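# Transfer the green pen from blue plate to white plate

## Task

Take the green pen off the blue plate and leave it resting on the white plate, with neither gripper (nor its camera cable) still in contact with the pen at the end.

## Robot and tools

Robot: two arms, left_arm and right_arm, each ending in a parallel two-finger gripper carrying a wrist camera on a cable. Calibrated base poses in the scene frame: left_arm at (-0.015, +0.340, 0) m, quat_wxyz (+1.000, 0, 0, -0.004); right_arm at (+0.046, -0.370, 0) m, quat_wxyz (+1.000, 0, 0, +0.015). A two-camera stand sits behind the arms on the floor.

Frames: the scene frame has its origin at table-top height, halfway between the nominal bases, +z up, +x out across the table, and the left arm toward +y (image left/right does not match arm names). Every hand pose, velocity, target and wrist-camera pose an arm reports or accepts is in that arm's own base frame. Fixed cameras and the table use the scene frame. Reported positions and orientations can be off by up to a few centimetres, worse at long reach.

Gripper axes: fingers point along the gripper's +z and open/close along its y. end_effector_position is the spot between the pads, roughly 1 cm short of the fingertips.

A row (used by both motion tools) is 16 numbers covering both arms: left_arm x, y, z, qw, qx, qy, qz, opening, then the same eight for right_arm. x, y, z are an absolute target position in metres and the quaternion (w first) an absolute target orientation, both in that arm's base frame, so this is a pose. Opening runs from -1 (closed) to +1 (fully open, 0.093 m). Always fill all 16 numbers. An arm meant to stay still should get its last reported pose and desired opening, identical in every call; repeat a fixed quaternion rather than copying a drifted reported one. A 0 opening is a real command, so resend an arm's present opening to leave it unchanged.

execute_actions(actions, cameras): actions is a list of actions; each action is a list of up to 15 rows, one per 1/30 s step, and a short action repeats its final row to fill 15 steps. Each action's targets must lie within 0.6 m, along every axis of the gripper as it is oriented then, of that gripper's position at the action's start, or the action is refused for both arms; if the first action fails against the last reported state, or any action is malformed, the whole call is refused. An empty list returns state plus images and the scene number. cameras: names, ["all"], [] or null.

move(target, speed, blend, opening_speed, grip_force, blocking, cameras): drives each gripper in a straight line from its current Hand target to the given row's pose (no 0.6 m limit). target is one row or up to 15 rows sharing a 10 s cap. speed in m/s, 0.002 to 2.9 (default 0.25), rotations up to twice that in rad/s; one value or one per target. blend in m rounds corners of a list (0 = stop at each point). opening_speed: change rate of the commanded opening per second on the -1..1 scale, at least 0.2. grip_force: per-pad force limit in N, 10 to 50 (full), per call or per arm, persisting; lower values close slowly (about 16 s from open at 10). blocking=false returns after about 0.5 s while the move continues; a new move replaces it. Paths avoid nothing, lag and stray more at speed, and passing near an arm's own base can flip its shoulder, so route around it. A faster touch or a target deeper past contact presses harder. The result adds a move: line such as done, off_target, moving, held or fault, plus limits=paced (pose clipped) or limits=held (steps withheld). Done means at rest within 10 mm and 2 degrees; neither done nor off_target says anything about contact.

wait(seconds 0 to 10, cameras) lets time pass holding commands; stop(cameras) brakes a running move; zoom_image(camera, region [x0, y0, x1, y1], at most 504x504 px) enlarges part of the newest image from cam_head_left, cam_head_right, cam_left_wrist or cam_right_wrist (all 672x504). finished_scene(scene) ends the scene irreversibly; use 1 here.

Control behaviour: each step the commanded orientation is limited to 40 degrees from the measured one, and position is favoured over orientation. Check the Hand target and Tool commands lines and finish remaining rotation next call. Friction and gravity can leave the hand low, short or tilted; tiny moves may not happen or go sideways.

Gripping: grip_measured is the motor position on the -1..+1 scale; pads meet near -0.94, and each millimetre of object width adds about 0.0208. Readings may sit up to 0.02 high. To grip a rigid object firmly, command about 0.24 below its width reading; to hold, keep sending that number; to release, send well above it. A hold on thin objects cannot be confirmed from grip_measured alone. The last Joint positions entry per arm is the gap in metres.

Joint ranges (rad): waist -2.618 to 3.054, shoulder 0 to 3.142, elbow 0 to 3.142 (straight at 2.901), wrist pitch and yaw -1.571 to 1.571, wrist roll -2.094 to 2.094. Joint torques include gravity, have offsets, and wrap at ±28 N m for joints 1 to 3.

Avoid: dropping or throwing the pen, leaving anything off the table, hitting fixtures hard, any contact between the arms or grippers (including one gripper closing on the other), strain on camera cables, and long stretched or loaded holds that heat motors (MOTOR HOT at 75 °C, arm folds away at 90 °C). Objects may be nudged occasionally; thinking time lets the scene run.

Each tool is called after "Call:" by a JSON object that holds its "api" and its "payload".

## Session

Call:
{"api": "execute_actions", "payload": {"actions": []}}

Scene clock: 0.00 s.
left_arm: end_effector_position=(+0.3444, -0.1940, +0.1429) grip_measured=+1.000 end_effector_quat_wxyz=(+0.410, +0.246, +0.846, -0.237) | right_arm: end_effector_position=(+0.3587, +0.1550, +0.1245) grip_measured=+1.000 end_effector_quat_wxyz=(+0.350, -0.104, +0.882, +0.298)
Joint positions: left_arm=[-0.358 1.38 0.763 -0.016 0.371 0.019 0.093] | right_arm=[0.202 1.439 0.77 -0.046 -0.495 0.195 0.093]
Joint velocities: within noise
Joint torques (N m): no reading
Motor temperatures (°C): left_arm=[26 27 28 29 26 28 26] | right_arm=[27 28 25 26 26 27 27]
Heat: left arm: 29 °C; right arm: 28 °C.
Hand target: left_arm +0.3457, -0.1944, +0.1474; +0.414, +0.246, +0.844, -0.237 | right_arm +0.3605, +0.1553, +0.1296; +0.356, -0.106, +0.879, +0.298
Tool commands: left_gripper/opening=+1.0 right_gripper/opening=+1.0

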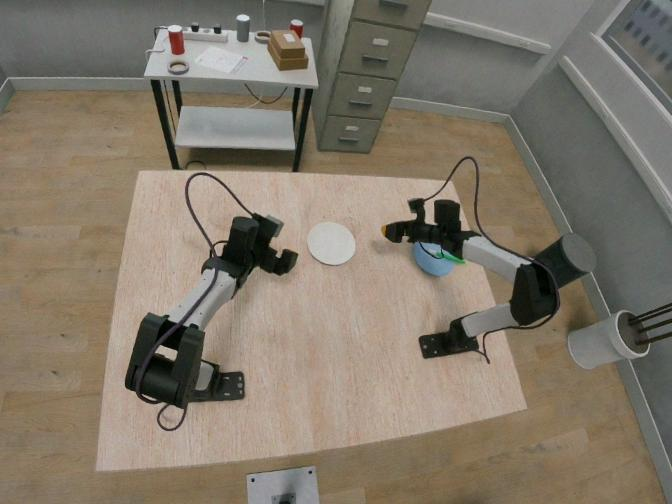

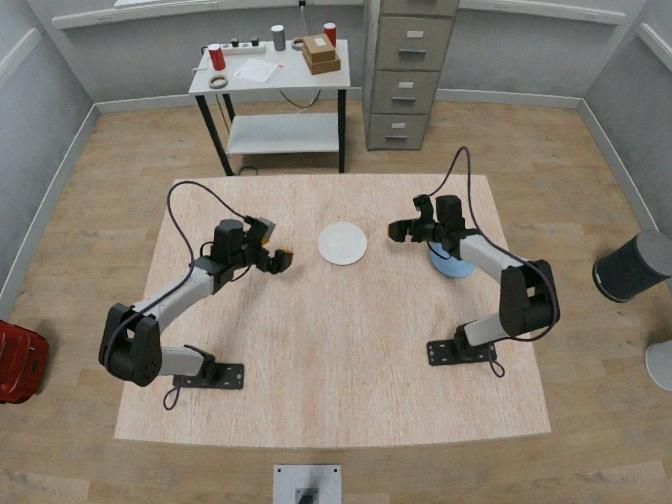

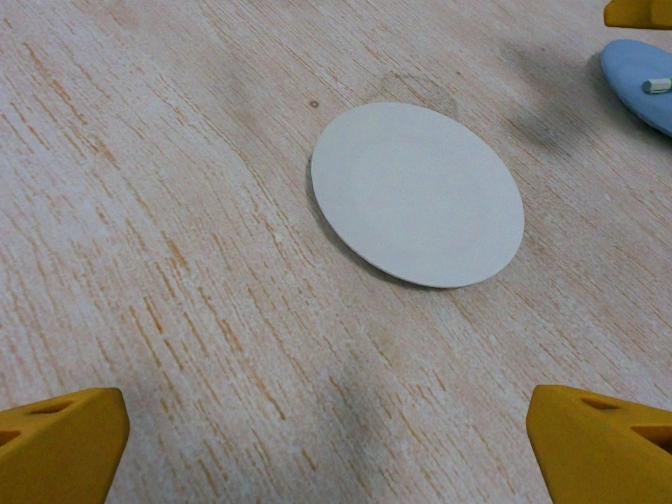

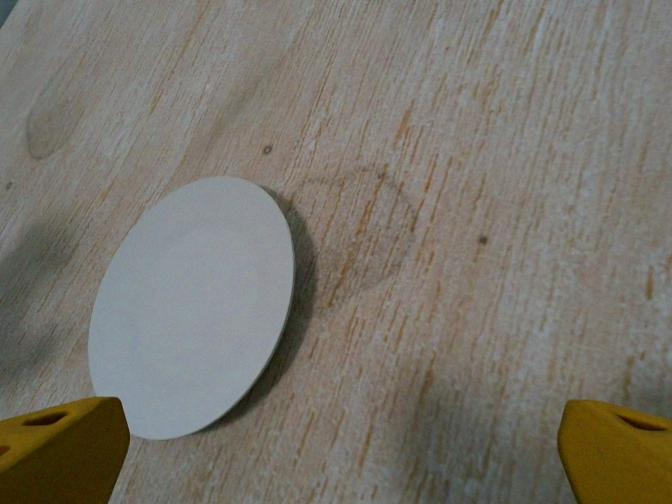

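Call:
{"api": "move", "payload": {"target": [0.30,-0.02,0.16,0.410,0.246,0.846,-0.237,1,0.25,-0.01,0.19,0,0,1,0,0], "cameras": ["cam_head_left","cam_head_right","cam_right_wrist"]}}

Scene clock: 7.93 s.
left_arm: end_effector_position=(+0.2959, -0.0211, +0.1481) grip_measured=+1.000 end_effector_quat_wxyz=(+0.403, +0.238, +0.853, -0.233) | right_arm: end_effector_position=(+0.2463, -0.0042, +0.1856) grip_measured=+0.002 end_effector_quat_wxyz=(+0.000, +0.001, +1.000, +0.011)
Joint positions: left_arm=[0.374 1.227 0.771 -0.601 0.86 0.678 0.093] | right_arm=[-0.033 1.494 1.458 -1.537 -0.023 -0.03 0.045]
Joint torques (N m): left_arm=[0.58 -2.43 11.6 1.14 0.87 0.26] | right_arm=[-0.18 -4.29 8.12 0.15 0.06 -0.04]
Heat: left arm: 31 °C; right arm: 29 °C.
Hand target: left_arm +0.2994, -0.0208, +0.1602; +0.410, +0.245, +0.845, -0.239 | right_arm +0.2489, -0.0082, +0.1915; +0.002, -0.002, +1.000, +0.004
Off the commanded pose: left_arm 0.013 m, 2 deg | right_arm 0.008 m, 1 deg.
move: off_target (left_arm)
Images, in order (width x height): cam_head_left 672x504, cam_head_right 672x504, cam_right_wrist 672x504.

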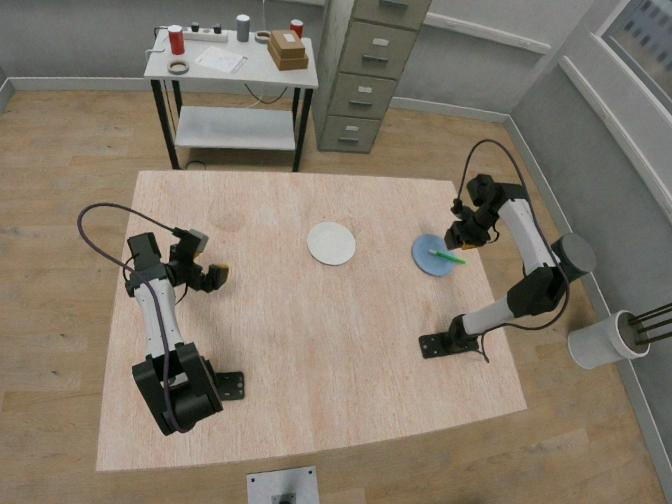

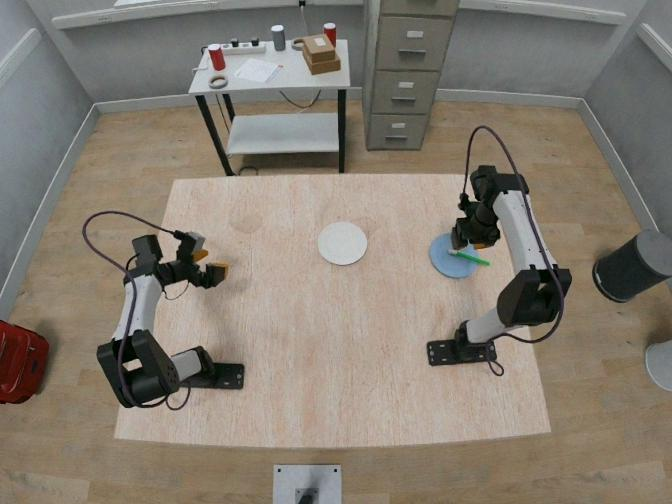

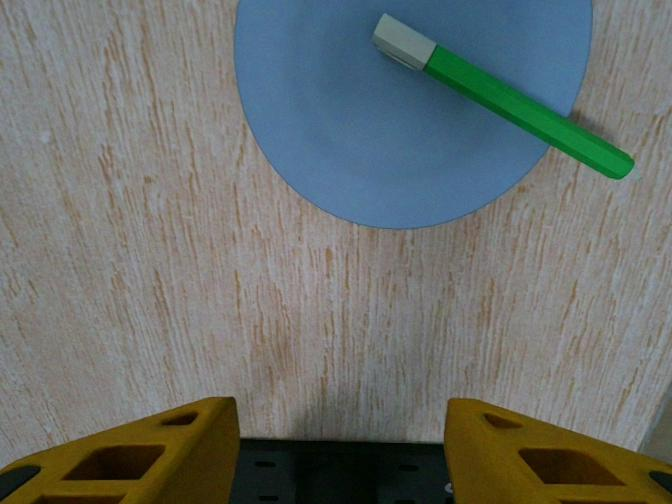

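Call:
{"api": "move", "payload": {"target": [0.30,-0.02,0.16,0.410,0.246,0.846,-0.237,1,0.304,-0.085,0.105,0,-0.5,0.866,0,0], "cameras": ["cam_head_right","cam_right_wrist"]}}

Scene clock: 21.20 s.
left_arm: end_effector_position=(+0.2957, -0.0212, +0.1479) grip_measured=+1.000 end_effector_quat_wxyz=(+0.402, +0.239, +0.853, -0.233) | right_arm: end_effector_position=(+0.3048, -0.0828, +0.1131) grip_measured=+0.002 end_effector_quat_wxyz=(+0.004, -0.497, +0.868, -0.002)
Joint positions: left_arm=[0.374 1.227 0.771 -0.602 0.86 0.68 0.093] | right_arm=[-0.267 1.731 1.418 -1.248 -0.003 -1.306 0.045]
Joint torques (N m): left_arm=[0.66 -2.39 11.56 1.18 0.83 0.25] | right_arm=[-0.2 -6.74 3.75 0.59 -0.02 -0.04]
Heat: left arm: 32 °C; right arm: 30 °C.
Hand target: left_arm +0.2997, -0.0201, +0.1597; +0.410, +0.245, +0.846, -0.237 | right_arm +0.3035, -0.0862, +0.1050; -0.003, -0.500, +0.866, -0.003
Off the commanded pose: left_arm 0.013 m, 2 deg | right_arm 0.008 m, 1 deg.
move: off_target (left_arm)
Images, in order (width x height): cam_head_right 672x504, cam_right_wrist 672x504.

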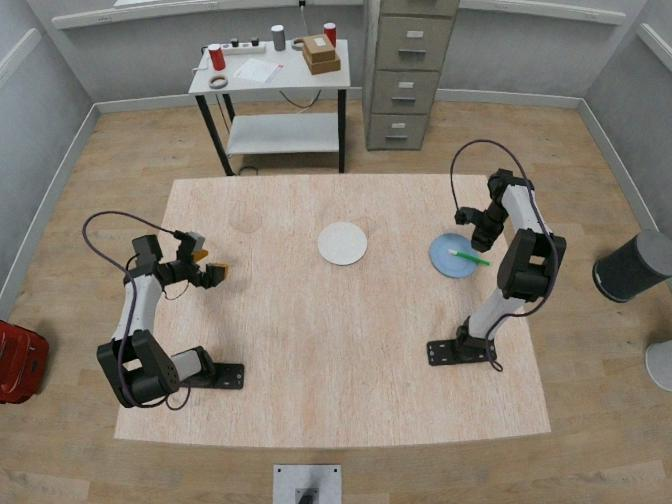

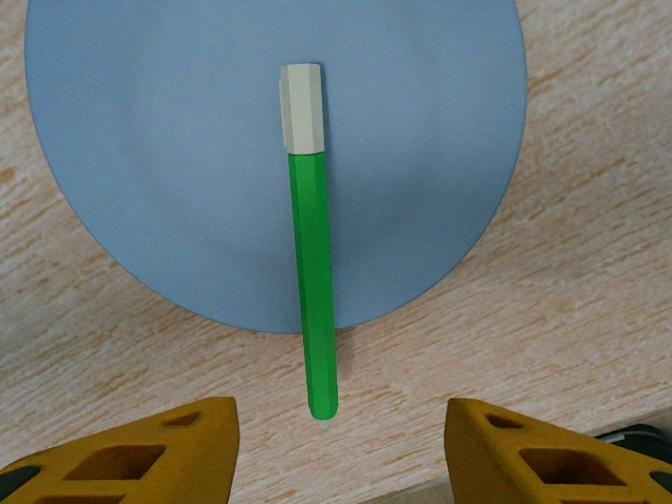

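Call:
{"api": "move", "payload": {"target": [0.30,-0.02,0.16,0.410,0.246,0.846,-0.237,1,0.301,-0.071,0.036,0,-0.522,0.853,0,0], "speed": 0.15, "cameras": ["cam_right_wrist"]}}

Scene clock: 29.13 s.
left_arm: end_effector_position=(+0.2957, -0.0212, +0.1479) grip_measured=+1.000 end_effector_quat_wxyz=(+0.402, +0.239, +0.853, -0.233) | right_arm: end_effector_position=(+0.3016, -0.0721, +0.0429) grip_measured=+0.002 end_effector_quat_wxyz=(+0.002, -0.514, +0.858, +0.000)
Joint positions: left_arm=[0.374 1.227 0.771 -0.602 0.86 0.68 0.093] | right_arm=[-0.236 1.771 1.179 -0.975 -0.003 -1.317 0.045]
Joint torques (N m): left_arm=[0.66 -2.39 11.56 1.19 0.83 0.24] | right_arm=[0.57 -6.84 3.75 0.58 -0.11 -0.04]
Motor temperatures (°C): left_arm=[26 28 34 31 27 28 26] | right_arm=[27 30 28 27 26 27 27]
Heat: left arm: 34 °C; right arm: 30 °C.
Hand target: left_arm +0.2999, -0.0200, +0.1599; +0.411, +0.245, +0.846, -0.236 | right_arm +0.3008, -0.0711, +0.0363; +0.000, -0.522, +0.853, +0.000
Off the commanded pose: left_arm 0.013 m, 2 deg | right_arm 0.007 m, 1 deg.
move: off_target (left_arm)
Images, in order (width x height): cam_right_wrist 672x504.

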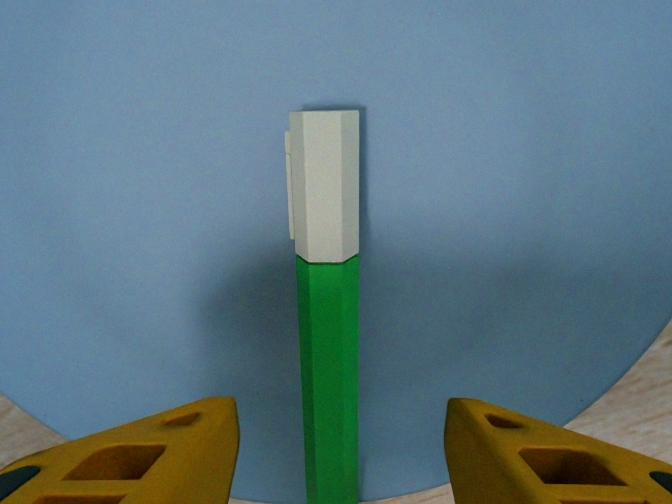

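Call:
{"api": "move", "payload": {"target": [0.30,-0.02,0.16,0.410,0.246,0.846,-0.237,1,0.2985,-0.0685,0.019,0,-0.522,0.853,0,0], "speed": 0.04, "cameras": ["cam_right_wrist"]}}

Scene clock: 35.80 s.
left_arm: end_effector_position=(+0.2957, -0.0212, +0.1479) grip_measured=+1.000 end_effector_quat_wxyz=(+0.402, +0.239, +0.853, -0.233) | right_arm: end_effector_position=(+0.2998, -0.0709, +0.0266) grip_measured=+0.002 end_effector_quat_wxyz=(+0.004, -0.516, +0.857, -0.001)
Joint positions: left_arm=[0.374 1.227 0.771 -0.602 0.86 0.68 0.093] | right_arm=[-0.234 1.784 1.125 -0.905 -0.003 -1.317 0.045]
Joint torques (N m): left_arm=[0.66 -2.37 11.58 1.19 0.83 0.24] | right_arm=[0.84 -6.52 3.58 0.59 -0.11 0.02]
Heat: left arm: 35 °C; right arm: 31 °C.
Hand target: left_arm +0.2999, -0.0200, +0.1599; +0.411, +0.245, +0.846, -0.236 | right_arm +0.2985, -0.0685, +0.0191; +0.000, -0.522, +0.853, +0.000
Off the commanded pose: left_arm 0.013 m, 2 deg | right_arm 0.008 m, 1 deg.
move: off_target (left_arm)
Images, in order (width x height): cam_right_wrist 672x504.

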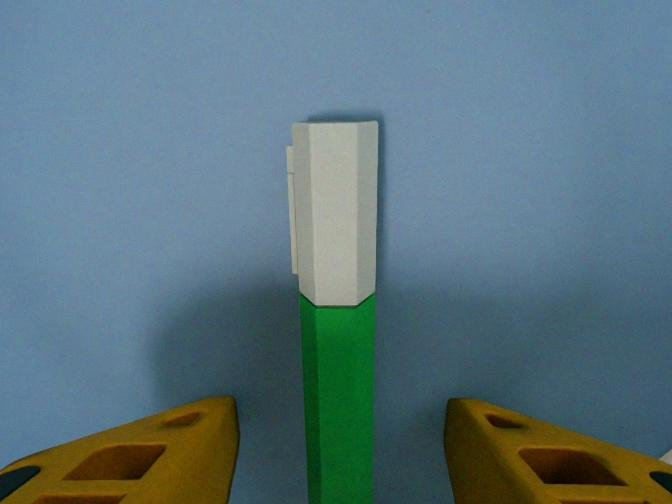

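Call:
{"api": "move", "payload": {"target": [[0.30,-0.02,0.16,0.410,0.246,0.846,-0.237,1,0.298,-0.068,0.015,0,-0.522,0.853,0,0],[0.30,-0.02,0.16,0.410,0.246,0.846,-0.237,1,0.298,-0.068,0.015,0,-0.522,0.853,0,-0.9]], "speed": 0.04, "opening_speed": 0.6, "cameras": ["cam_right_wrist"]}}

Scene clock: 43.97 s.
left_arm: end_effector_position=(+0.2957, -0.0212, +0.1479) grip_measured=+1.000 end_effector_quat_wxyz=(+0.402, +0.239, +0.853, -0.233) | right_arm: end_effector_position=(+0.3036, -0.0709, +0.0249) grip_measured=-0.855 end_effector_quat_wxyz=(+0.010, -0.517, +0.856, -0.008)
Joint positions: left_arm=[0.374 1.227 0.771 -0.602 0.86 0.68 0.093] | right_arm=[-0.231 1.784 1.118 -0.879 -0.003 -1.317 0.004]
Joint torques (N m): left_arm=[0.66 -2.37 11.58 1.19 0.83 0.24] | right_arm=[0.73 -6.16 3.28 0.51 -0.12 0.02]
Heat: left arm: 36 °C; right arm: 31 °C.
Hand target: left_arm +0.2999, -0.0200, +0.1599; +0.411, +0.245, +0.846, -0.236 | right_arm +0.2977, -0.0680, +0.0153; +0.000, -0.522, +0.853, +0.000
Off the commanded pose: left_arm 0.013 m, 2 deg | right_arm 0.012 m, 2 deg.
move: off_target (left_arm, right_arm); target 2's new opening was sent with right_arm's hand 0.011 m and 1 deg from that target
Images, in order (width x height): cam_right_wrist 672x504.

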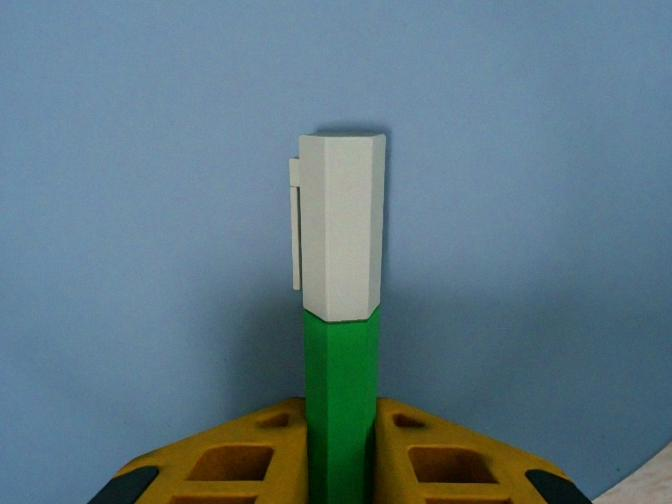

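Call:
{"api": "move", "payload": {"target": [[0.30,-0.02,0.16,0.410,0.246,0.846,-0.237,1,0.30,-0.05,0.1,0,-0.522,0.853,0,-0.9],[0.30,-0.02,0.16,0.410,0.246,0.846,-0.237,1,0.355,0.30,0.12,0,-0.766,0.643,0,-0.9]], "speed": 0.22, "blend": 0.03, "cameras": ["cam_head_left","cam_head_right","cam_right_wrist"]}}

Scene clock: 54.33 s.
left_arm: end_effector_position=(+0.2957, -0.0212, +0.1479) grip_measured=+1.000 end_effector_quat_wxyz=(+0.402, +0.239, +0.853, -0.233) | right_arm: end_effector_position=(+0.3523, +0.3019, +0.1184) grip_measured=-0.864 end_effector_quat_wxyz=(-0.017, +0.767, -0.641, +0.001)
Joint positions: left_arm=[0.374 1.227 0.771 -0.602 0.86 0.68 0.093] | right_arm=[0.707 2.387 2.413 -1.563 -0.003 -1.041 0.004]
Joint torques (N m): left_arm=[0.66 -2.39 11.56 1.19 0.83 0.24] | right_arm=[-0.31 -11.52 8.05 0.17 -0.03 0.05]
Heat: left arm: 37 °C; right arm: 32 °C.
Hand target: left_arm +0.2999, -0.0200, +0.1599; +0.411, +0.245, +0.846, -0.236 | right_arm +0.3560, +0.2988, +0.1199; -0.015, +0.766, -0.643, +0.006
Off the commanded pose: left_arm 0.013 m, 2 deg | right_arm 0.004 m, 2 deg.
joint sent to its limit (right arm) — joint 4 (wrist pitch), lower limit. The joint targets still meet the commanded pose.
move: off_target (left_arm)
Images, in order (width x height): cam_head_left 672x504, cam_head_right 672x504, cam_right_wrist 672x504.

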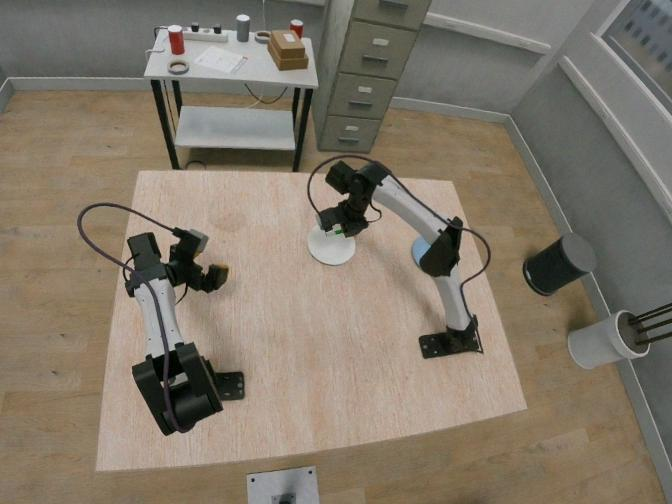

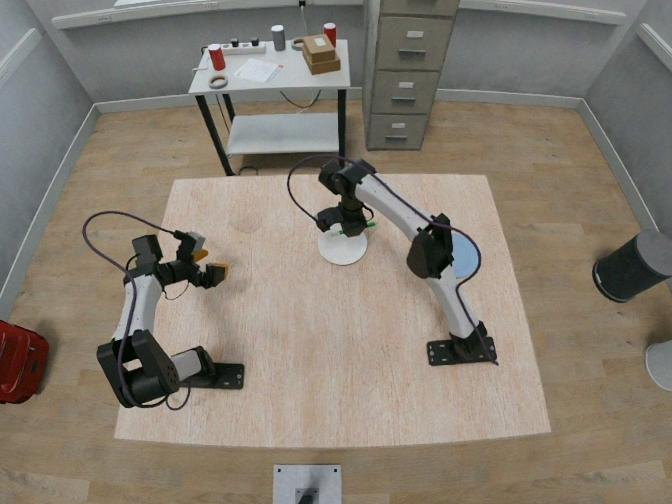

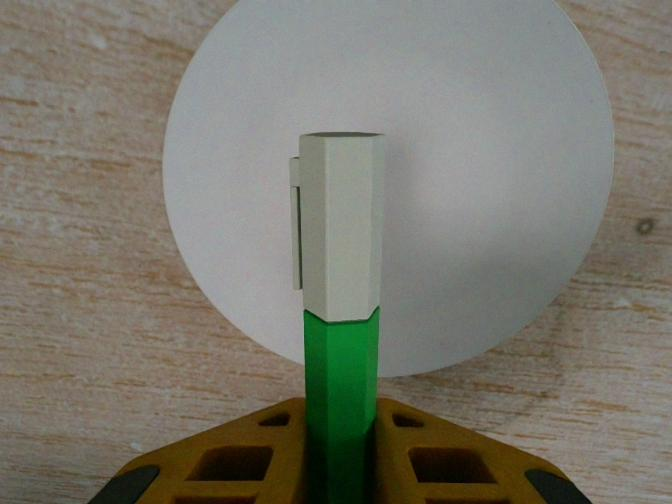

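Call:
{"api": "move", "payload": {"target": [[0.30,-0.02,0.16,0.410,0.246,0.846,-0.237,1,0.362,0.346,0.06,0,-0.766,0.643,0,-0.9],[0.30,-0.02,0.16,0.410,0.246,0.846,-0.237,1,0.36,0.348,0.018,0,-0.766,0.643,0,-0.9]], "speed": [0.15,0.05], "blend": 0.01, "cameras": ["cam_head_left","cam_right_wrist"]}}

Scene clock: 62.67 s.
left_arm: end_effector_position=(+0.2957, -0.0212, +0.1479) grip_measured=+1.000 end_effector_quat_wxyz=(+0.402, +0.239, +0.853, -0.233) | right_arm: end_effector_position=(+0.3574, +0.3466, +0.0307) grip_measured=-0.864 end_effector_quat_wxyz=(+0.002, +0.771, -0.637, -0.008)
Joint positions: left_arm=[0.374 1.227 0.771 -0.602 0.86 0.68 0.093] | right_arm=[0.765 2.615 2.481 -1.442 -0.015 -0.997 0.004]
Joint torques (N m): left_arm=[0.66 -2.37 11.58 1.19 0.83 0.24] | right_arm=[0.51 -13.64 2.67 0.84 -0.11 0.2]
Motor temperatures (°C): left_arm=[26 28 37 32 27 28 26] | right_arm=[27 35 28 27 26 27 28]
Heat: left arm: 37 °C; right arm: 35 °C.
Hand target: left_arm +0.2999, -0.0200, +0.1599; +0.411, +0.245, +0.846, -0.236 | right_arm +0.3581, +0.3489, +0.0183; +0.001, +0.769, -0.639, -0.006
Off the commanded pose: left_arm 0.013 m, 2 deg | right_arm 0.013 m, 1 deg.
move: off_target (left_arm, right_arm)
Images, in order (width x height): cam_head_left 672x504, cam_right_wrist 672x504.

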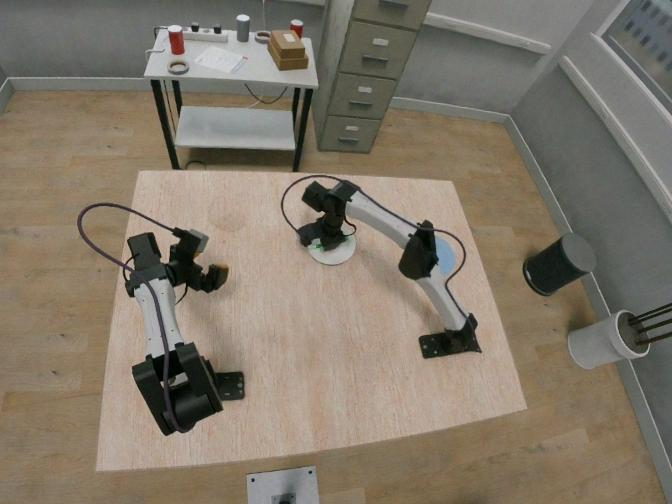

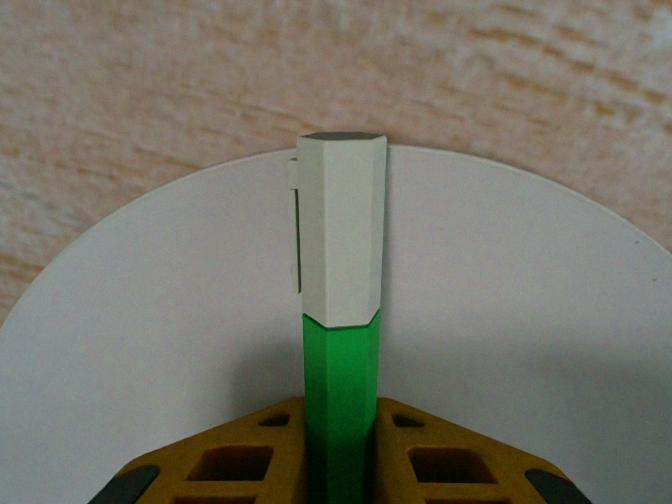

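Call:
{"api": "move", "payload": {"target": [[0.30,-0.02,0.16,0.410,0.246,0.846,-0.237,1,0.363,0.332,0.035,0,-0.766,0.643,0,-0.9],[0.30,-0.02,0.16,0.410,0.246,0.846,-0.237,1,0.362,0.332,0.013,0,-0.766,0.643,0,-0.9]], "speed": 0.05, "cameras": ["cam_right_wrist"]}}

Scene clock: 69.20 s.
left_arm: end_effector_position=(+0.2957, -0.0212, +0.1479) grip_measured=+1.000 end_effector_quat_wxyz=(+0.402, +0.239, +0.853, -0.233) | right_arm: end_effector_position=(+0.3596, +0.3428, +0.0298) grip_measured=-0.864 end_effector_quat_wxyz=(-0.017, +0.768, -0.640, -0.006)
Joint positions: left_arm=[0.374 1.227 0.771 -0.602 0.86 0.68 0.093] | right_arm=[0.756 2.534 2.326 -1.33 -0.015 -0.997 0.004]
Joint torques (N m): left_arm=[0.66 -2.37 11.56 1.19 0.83 0.24] | right_arm=[-0.87 -12.66 2.41 0.65 0.01 0.02]
Heat: left arm: 38 °C; right arm: 37 °C.
Hand target: left_arm +0.2999, -0.0200, +0.1599; +0.411, +0.245, +0.846, -0.236 | right_arm +0.3617, +0.3321, +0.0134; +0.000, +0.766, -0.643, +0.000
Off the commanded pose: left_arm 0.013 m, 2 deg | right_arm 0.020 m, 2 deg.
move: off_target (left_arm, right_arm)
Images, in order (width x height): cam_right_wrist 672x504.

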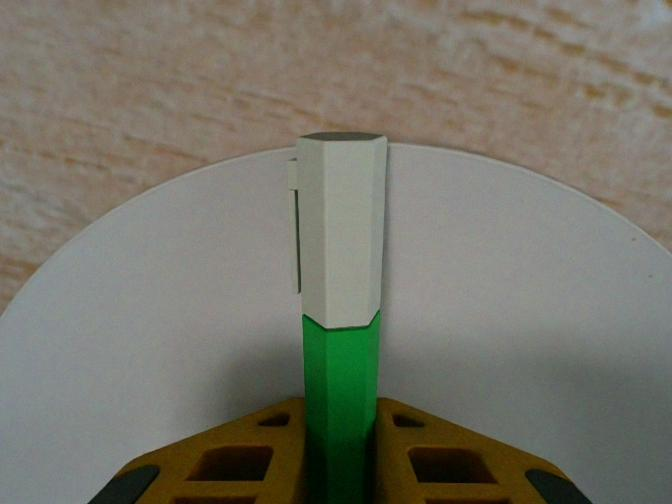

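Call:
{"api": "move", "payload": {"target": [[0.30,-0.02,0.16,0.410,0.246,0.846,-0.237,1,0.362,0.341,0.065,0,-0.766,0.643,0,-0.9],[0.30,-0.02,0.16,0.410,0.246,0.846,-0.237,1,0.365,0.32,0.06,0,-0.766,0.643,0,-0.9]], "speed": 0.08, "cameras": ["cam_right_wrist"]}}

Scene clock: 76.90 s.
left_arm: end_effector_position=(+0.2957, -0.0212, +0.1479) grip_measured=+1.000 end_effector_quat_wxyz=(+0.402, +0.239, +0.853, -0.233) | right_arm: end_effector_position=(+0.3628, +0.3177, +0.0472) grip_measured=-0.864 end_effector_quat_wxyz=(+0.020, +0.759, -0.651, -0.003)
Joint positions: left_arm=[0.374 1.227 0.771 -0.602 0.86 0.68 0.093] | right_arm=[0.719 2.571 2.464 -1.505 0 -1.004 0.004]
Joint torques (N m): left_arm=[0.66 -2.39 11.56 1.19 0.83 0.24] | right_arm=[0.28 -17.73 3.69 0.45 -0.01 -0.04]
Heat: left arm: 38 °C; right arm: 39 °C.
Hand target: left_arm +0.2999, -0.0200, +0.1599; +0.411, +0.245, +0.846, -0.236 | right_arm +0.3662, +0.3183, +0.0599; +0.002, +0.763, -0.646, +0.006
Off the commanded pose: left_arm 0.013 m, 2 deg | right_arm 0.013 m, 3 deg.
move: off_target (left_arm, right_arm)
Images, in order (width x height): cam_right_wrist 672x504.

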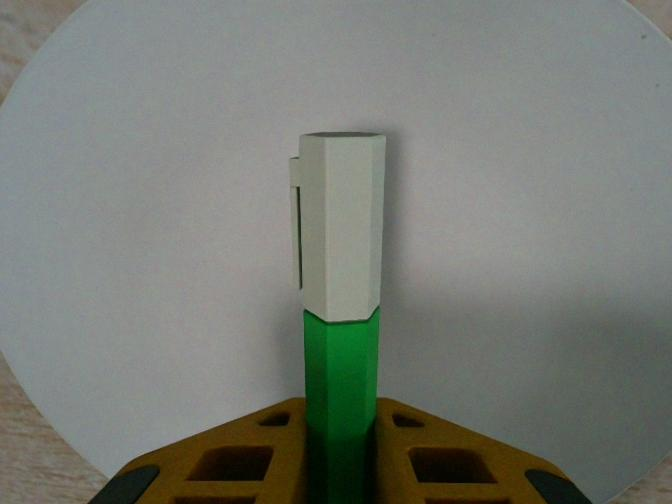

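Call:
{"api": "move", "payload": {"target": [[0.30,-0.02,0.16,0.410,0.246,0.846,-0.237,1,0.364,0.32,0.015,0,-0.766,0.643,0,-0.9]], "speed": 0.05, "cameras": ["cam_right_wrist"]}}

Scene clock: 81.43 s.
left_arm: end_effector_position=(+0.2957, -0.0212, +0.1479) grip_measured=+1.000 end_effector_quat_wxyz=(+0.402, +0.239, +0.853, -0.233) | right_arm: end_effector_position=(+0.3600, +0.3152, +0.0272) grip_measured=-0.864 end_effector_quat_wxyz=(+0.011, +0.761, -0.648, -0.002)
Joint positions: left_arm=[0.374 1.227 0.771 -0.602 0.86 0.68 0.093] | right_arm=[0.719 2.501 2.255 -1.347 0 -1.012 0.004]
Joint torques (N m): left_arm=[0.66 -2.39 11.58 1.19 0.83 0.24] | right_arm=[0.38 -13.04 2.69 1.01 -0.14 -0.03]
Motor temperatures (°C): left_arm=[26 28 39 32 27 28 26] | right_arm=[27 42 28 27 26 27 28]
Heat: left arm: 39 °C; right arm: 42 °C.
Hand target: left_arm +0.2999, -0.0200, +0.1599; +0.411, +0.245, +0.846, -0.236 | right_arm +0.3637, +0.3198, +0.0153; +0.001, +0.765, -0.644, +0.000
Off the commanded pose: left_arm 0.013 m, 2 deg | right_arm 0.014 m, 2 deg.
move: off_target (left_arm, right_arm)
Images, in order (width x height): cam_right_wrist 672x504.

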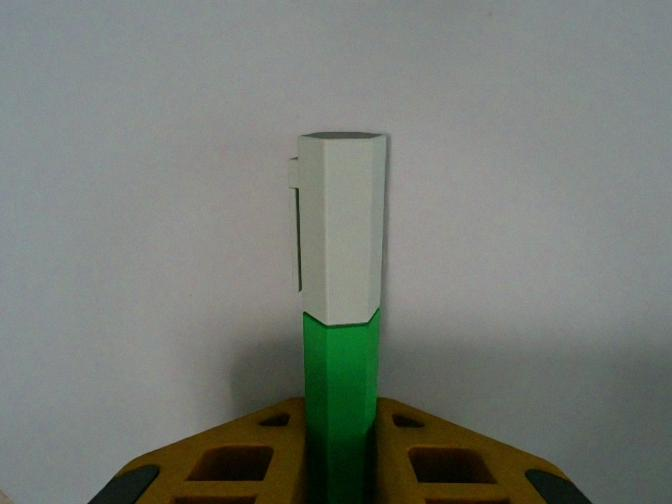

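Call:
{"api": "move", "payload": {"target": [[0.30,-0.02,0.16,0.410,0.246,0.846,-0.237,1,0.364,0.32,0.011,0,-0.766,0.643,0,-0.9],[0.30,-0.02,0.16,0.410,0.246,0.846,-0.237,1,0.364,0.32,0.011,0,-0.766,0.643,0,-0.3],[0.30,-0.02,0.16,0.410,0.246,0.846,-0.237,1,0.362,0.317,0.12,0,-0.766,0.643,0,-0.3]], "speed": [0.04,0.04,0.1], "opening_speed": 0.6, "cameras": ["cam_head_right","cam_right_wrist"]}}

Scene clock: 90.03 s.
left_arm: end_effector_position=(+0.2957, -0.0212, +0.1479) grip_measured=+1.000 end_effector_quat_wxyz=(+0.402, +0.239, +0.853, -0.233) | right_arm: end_effector_position=(+0.3625, +0.3174, +0.0959) grip_measured=-0.302 end_effector_quat_wxyz=(-0.015, +0.762, -0.648, +0.002)
Joint positions: left_arm=[0.374 1.227 0.771 -0.602 0.86 0.68 0.093] | right_arm=[0.719 2.496 2.52 -1.564 0 -1.013 0.031]
Joint torques (N m): left_arm=[0.68 -2.37 11.56 1.19 0.83 0.24] | right_arm=[0.23 -17.5 6.9 0.15 -0.14 -0.03]
Heat: left arm: 39 °C; right arm: 43 °C.
Hand target: left_arm +0.2999, -0.0200, +0.1599; +0.411, +0.245, +0.846, -0.236 | right_arm +0.3613, +0.3164, +0.1189; -0.034, +0.765, -0.643, +0.005
Off the commanded pose: left_arm 0.013 m, 2 deg | right_arm 0.024 m, 2 deg.
joint sent to its limit (right arm) — joint 4 (wrist pitch), lower limit. The joint targets are off in orientation, not in position.
move: off_target (left_arm, right_arm); target 2's new opening was sent with right_arm's hand 0.017 m and 1 deg from that target
Images, in order (width x height): cam_head_right 672x504, cam_right_wrist 672x504.

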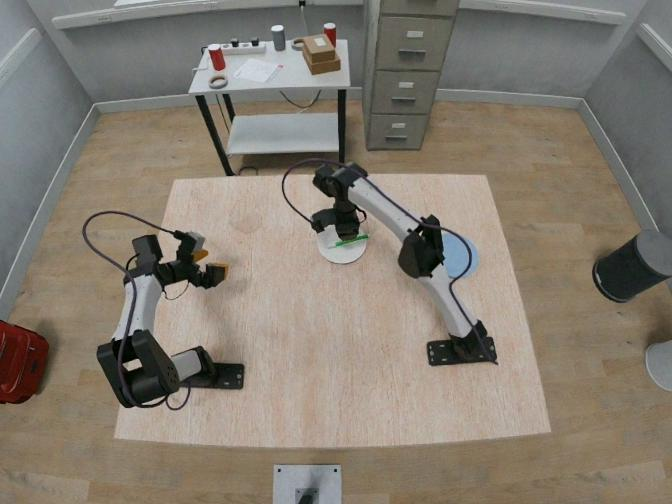

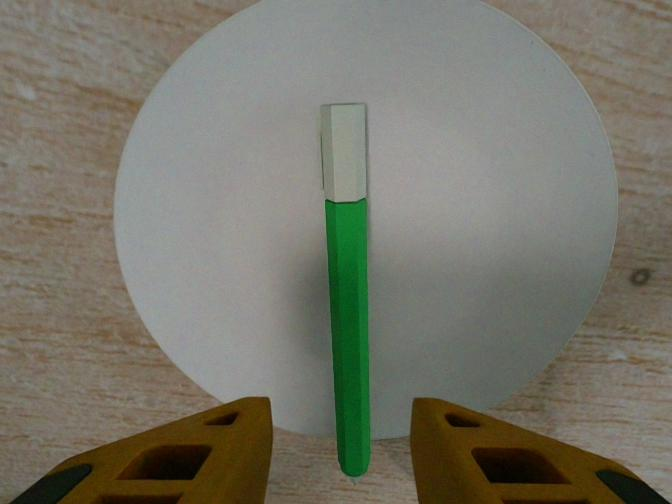

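Call:
{"api": "finished_scene", "payload": {"scene": 2}}

The scene is finished: the task was done.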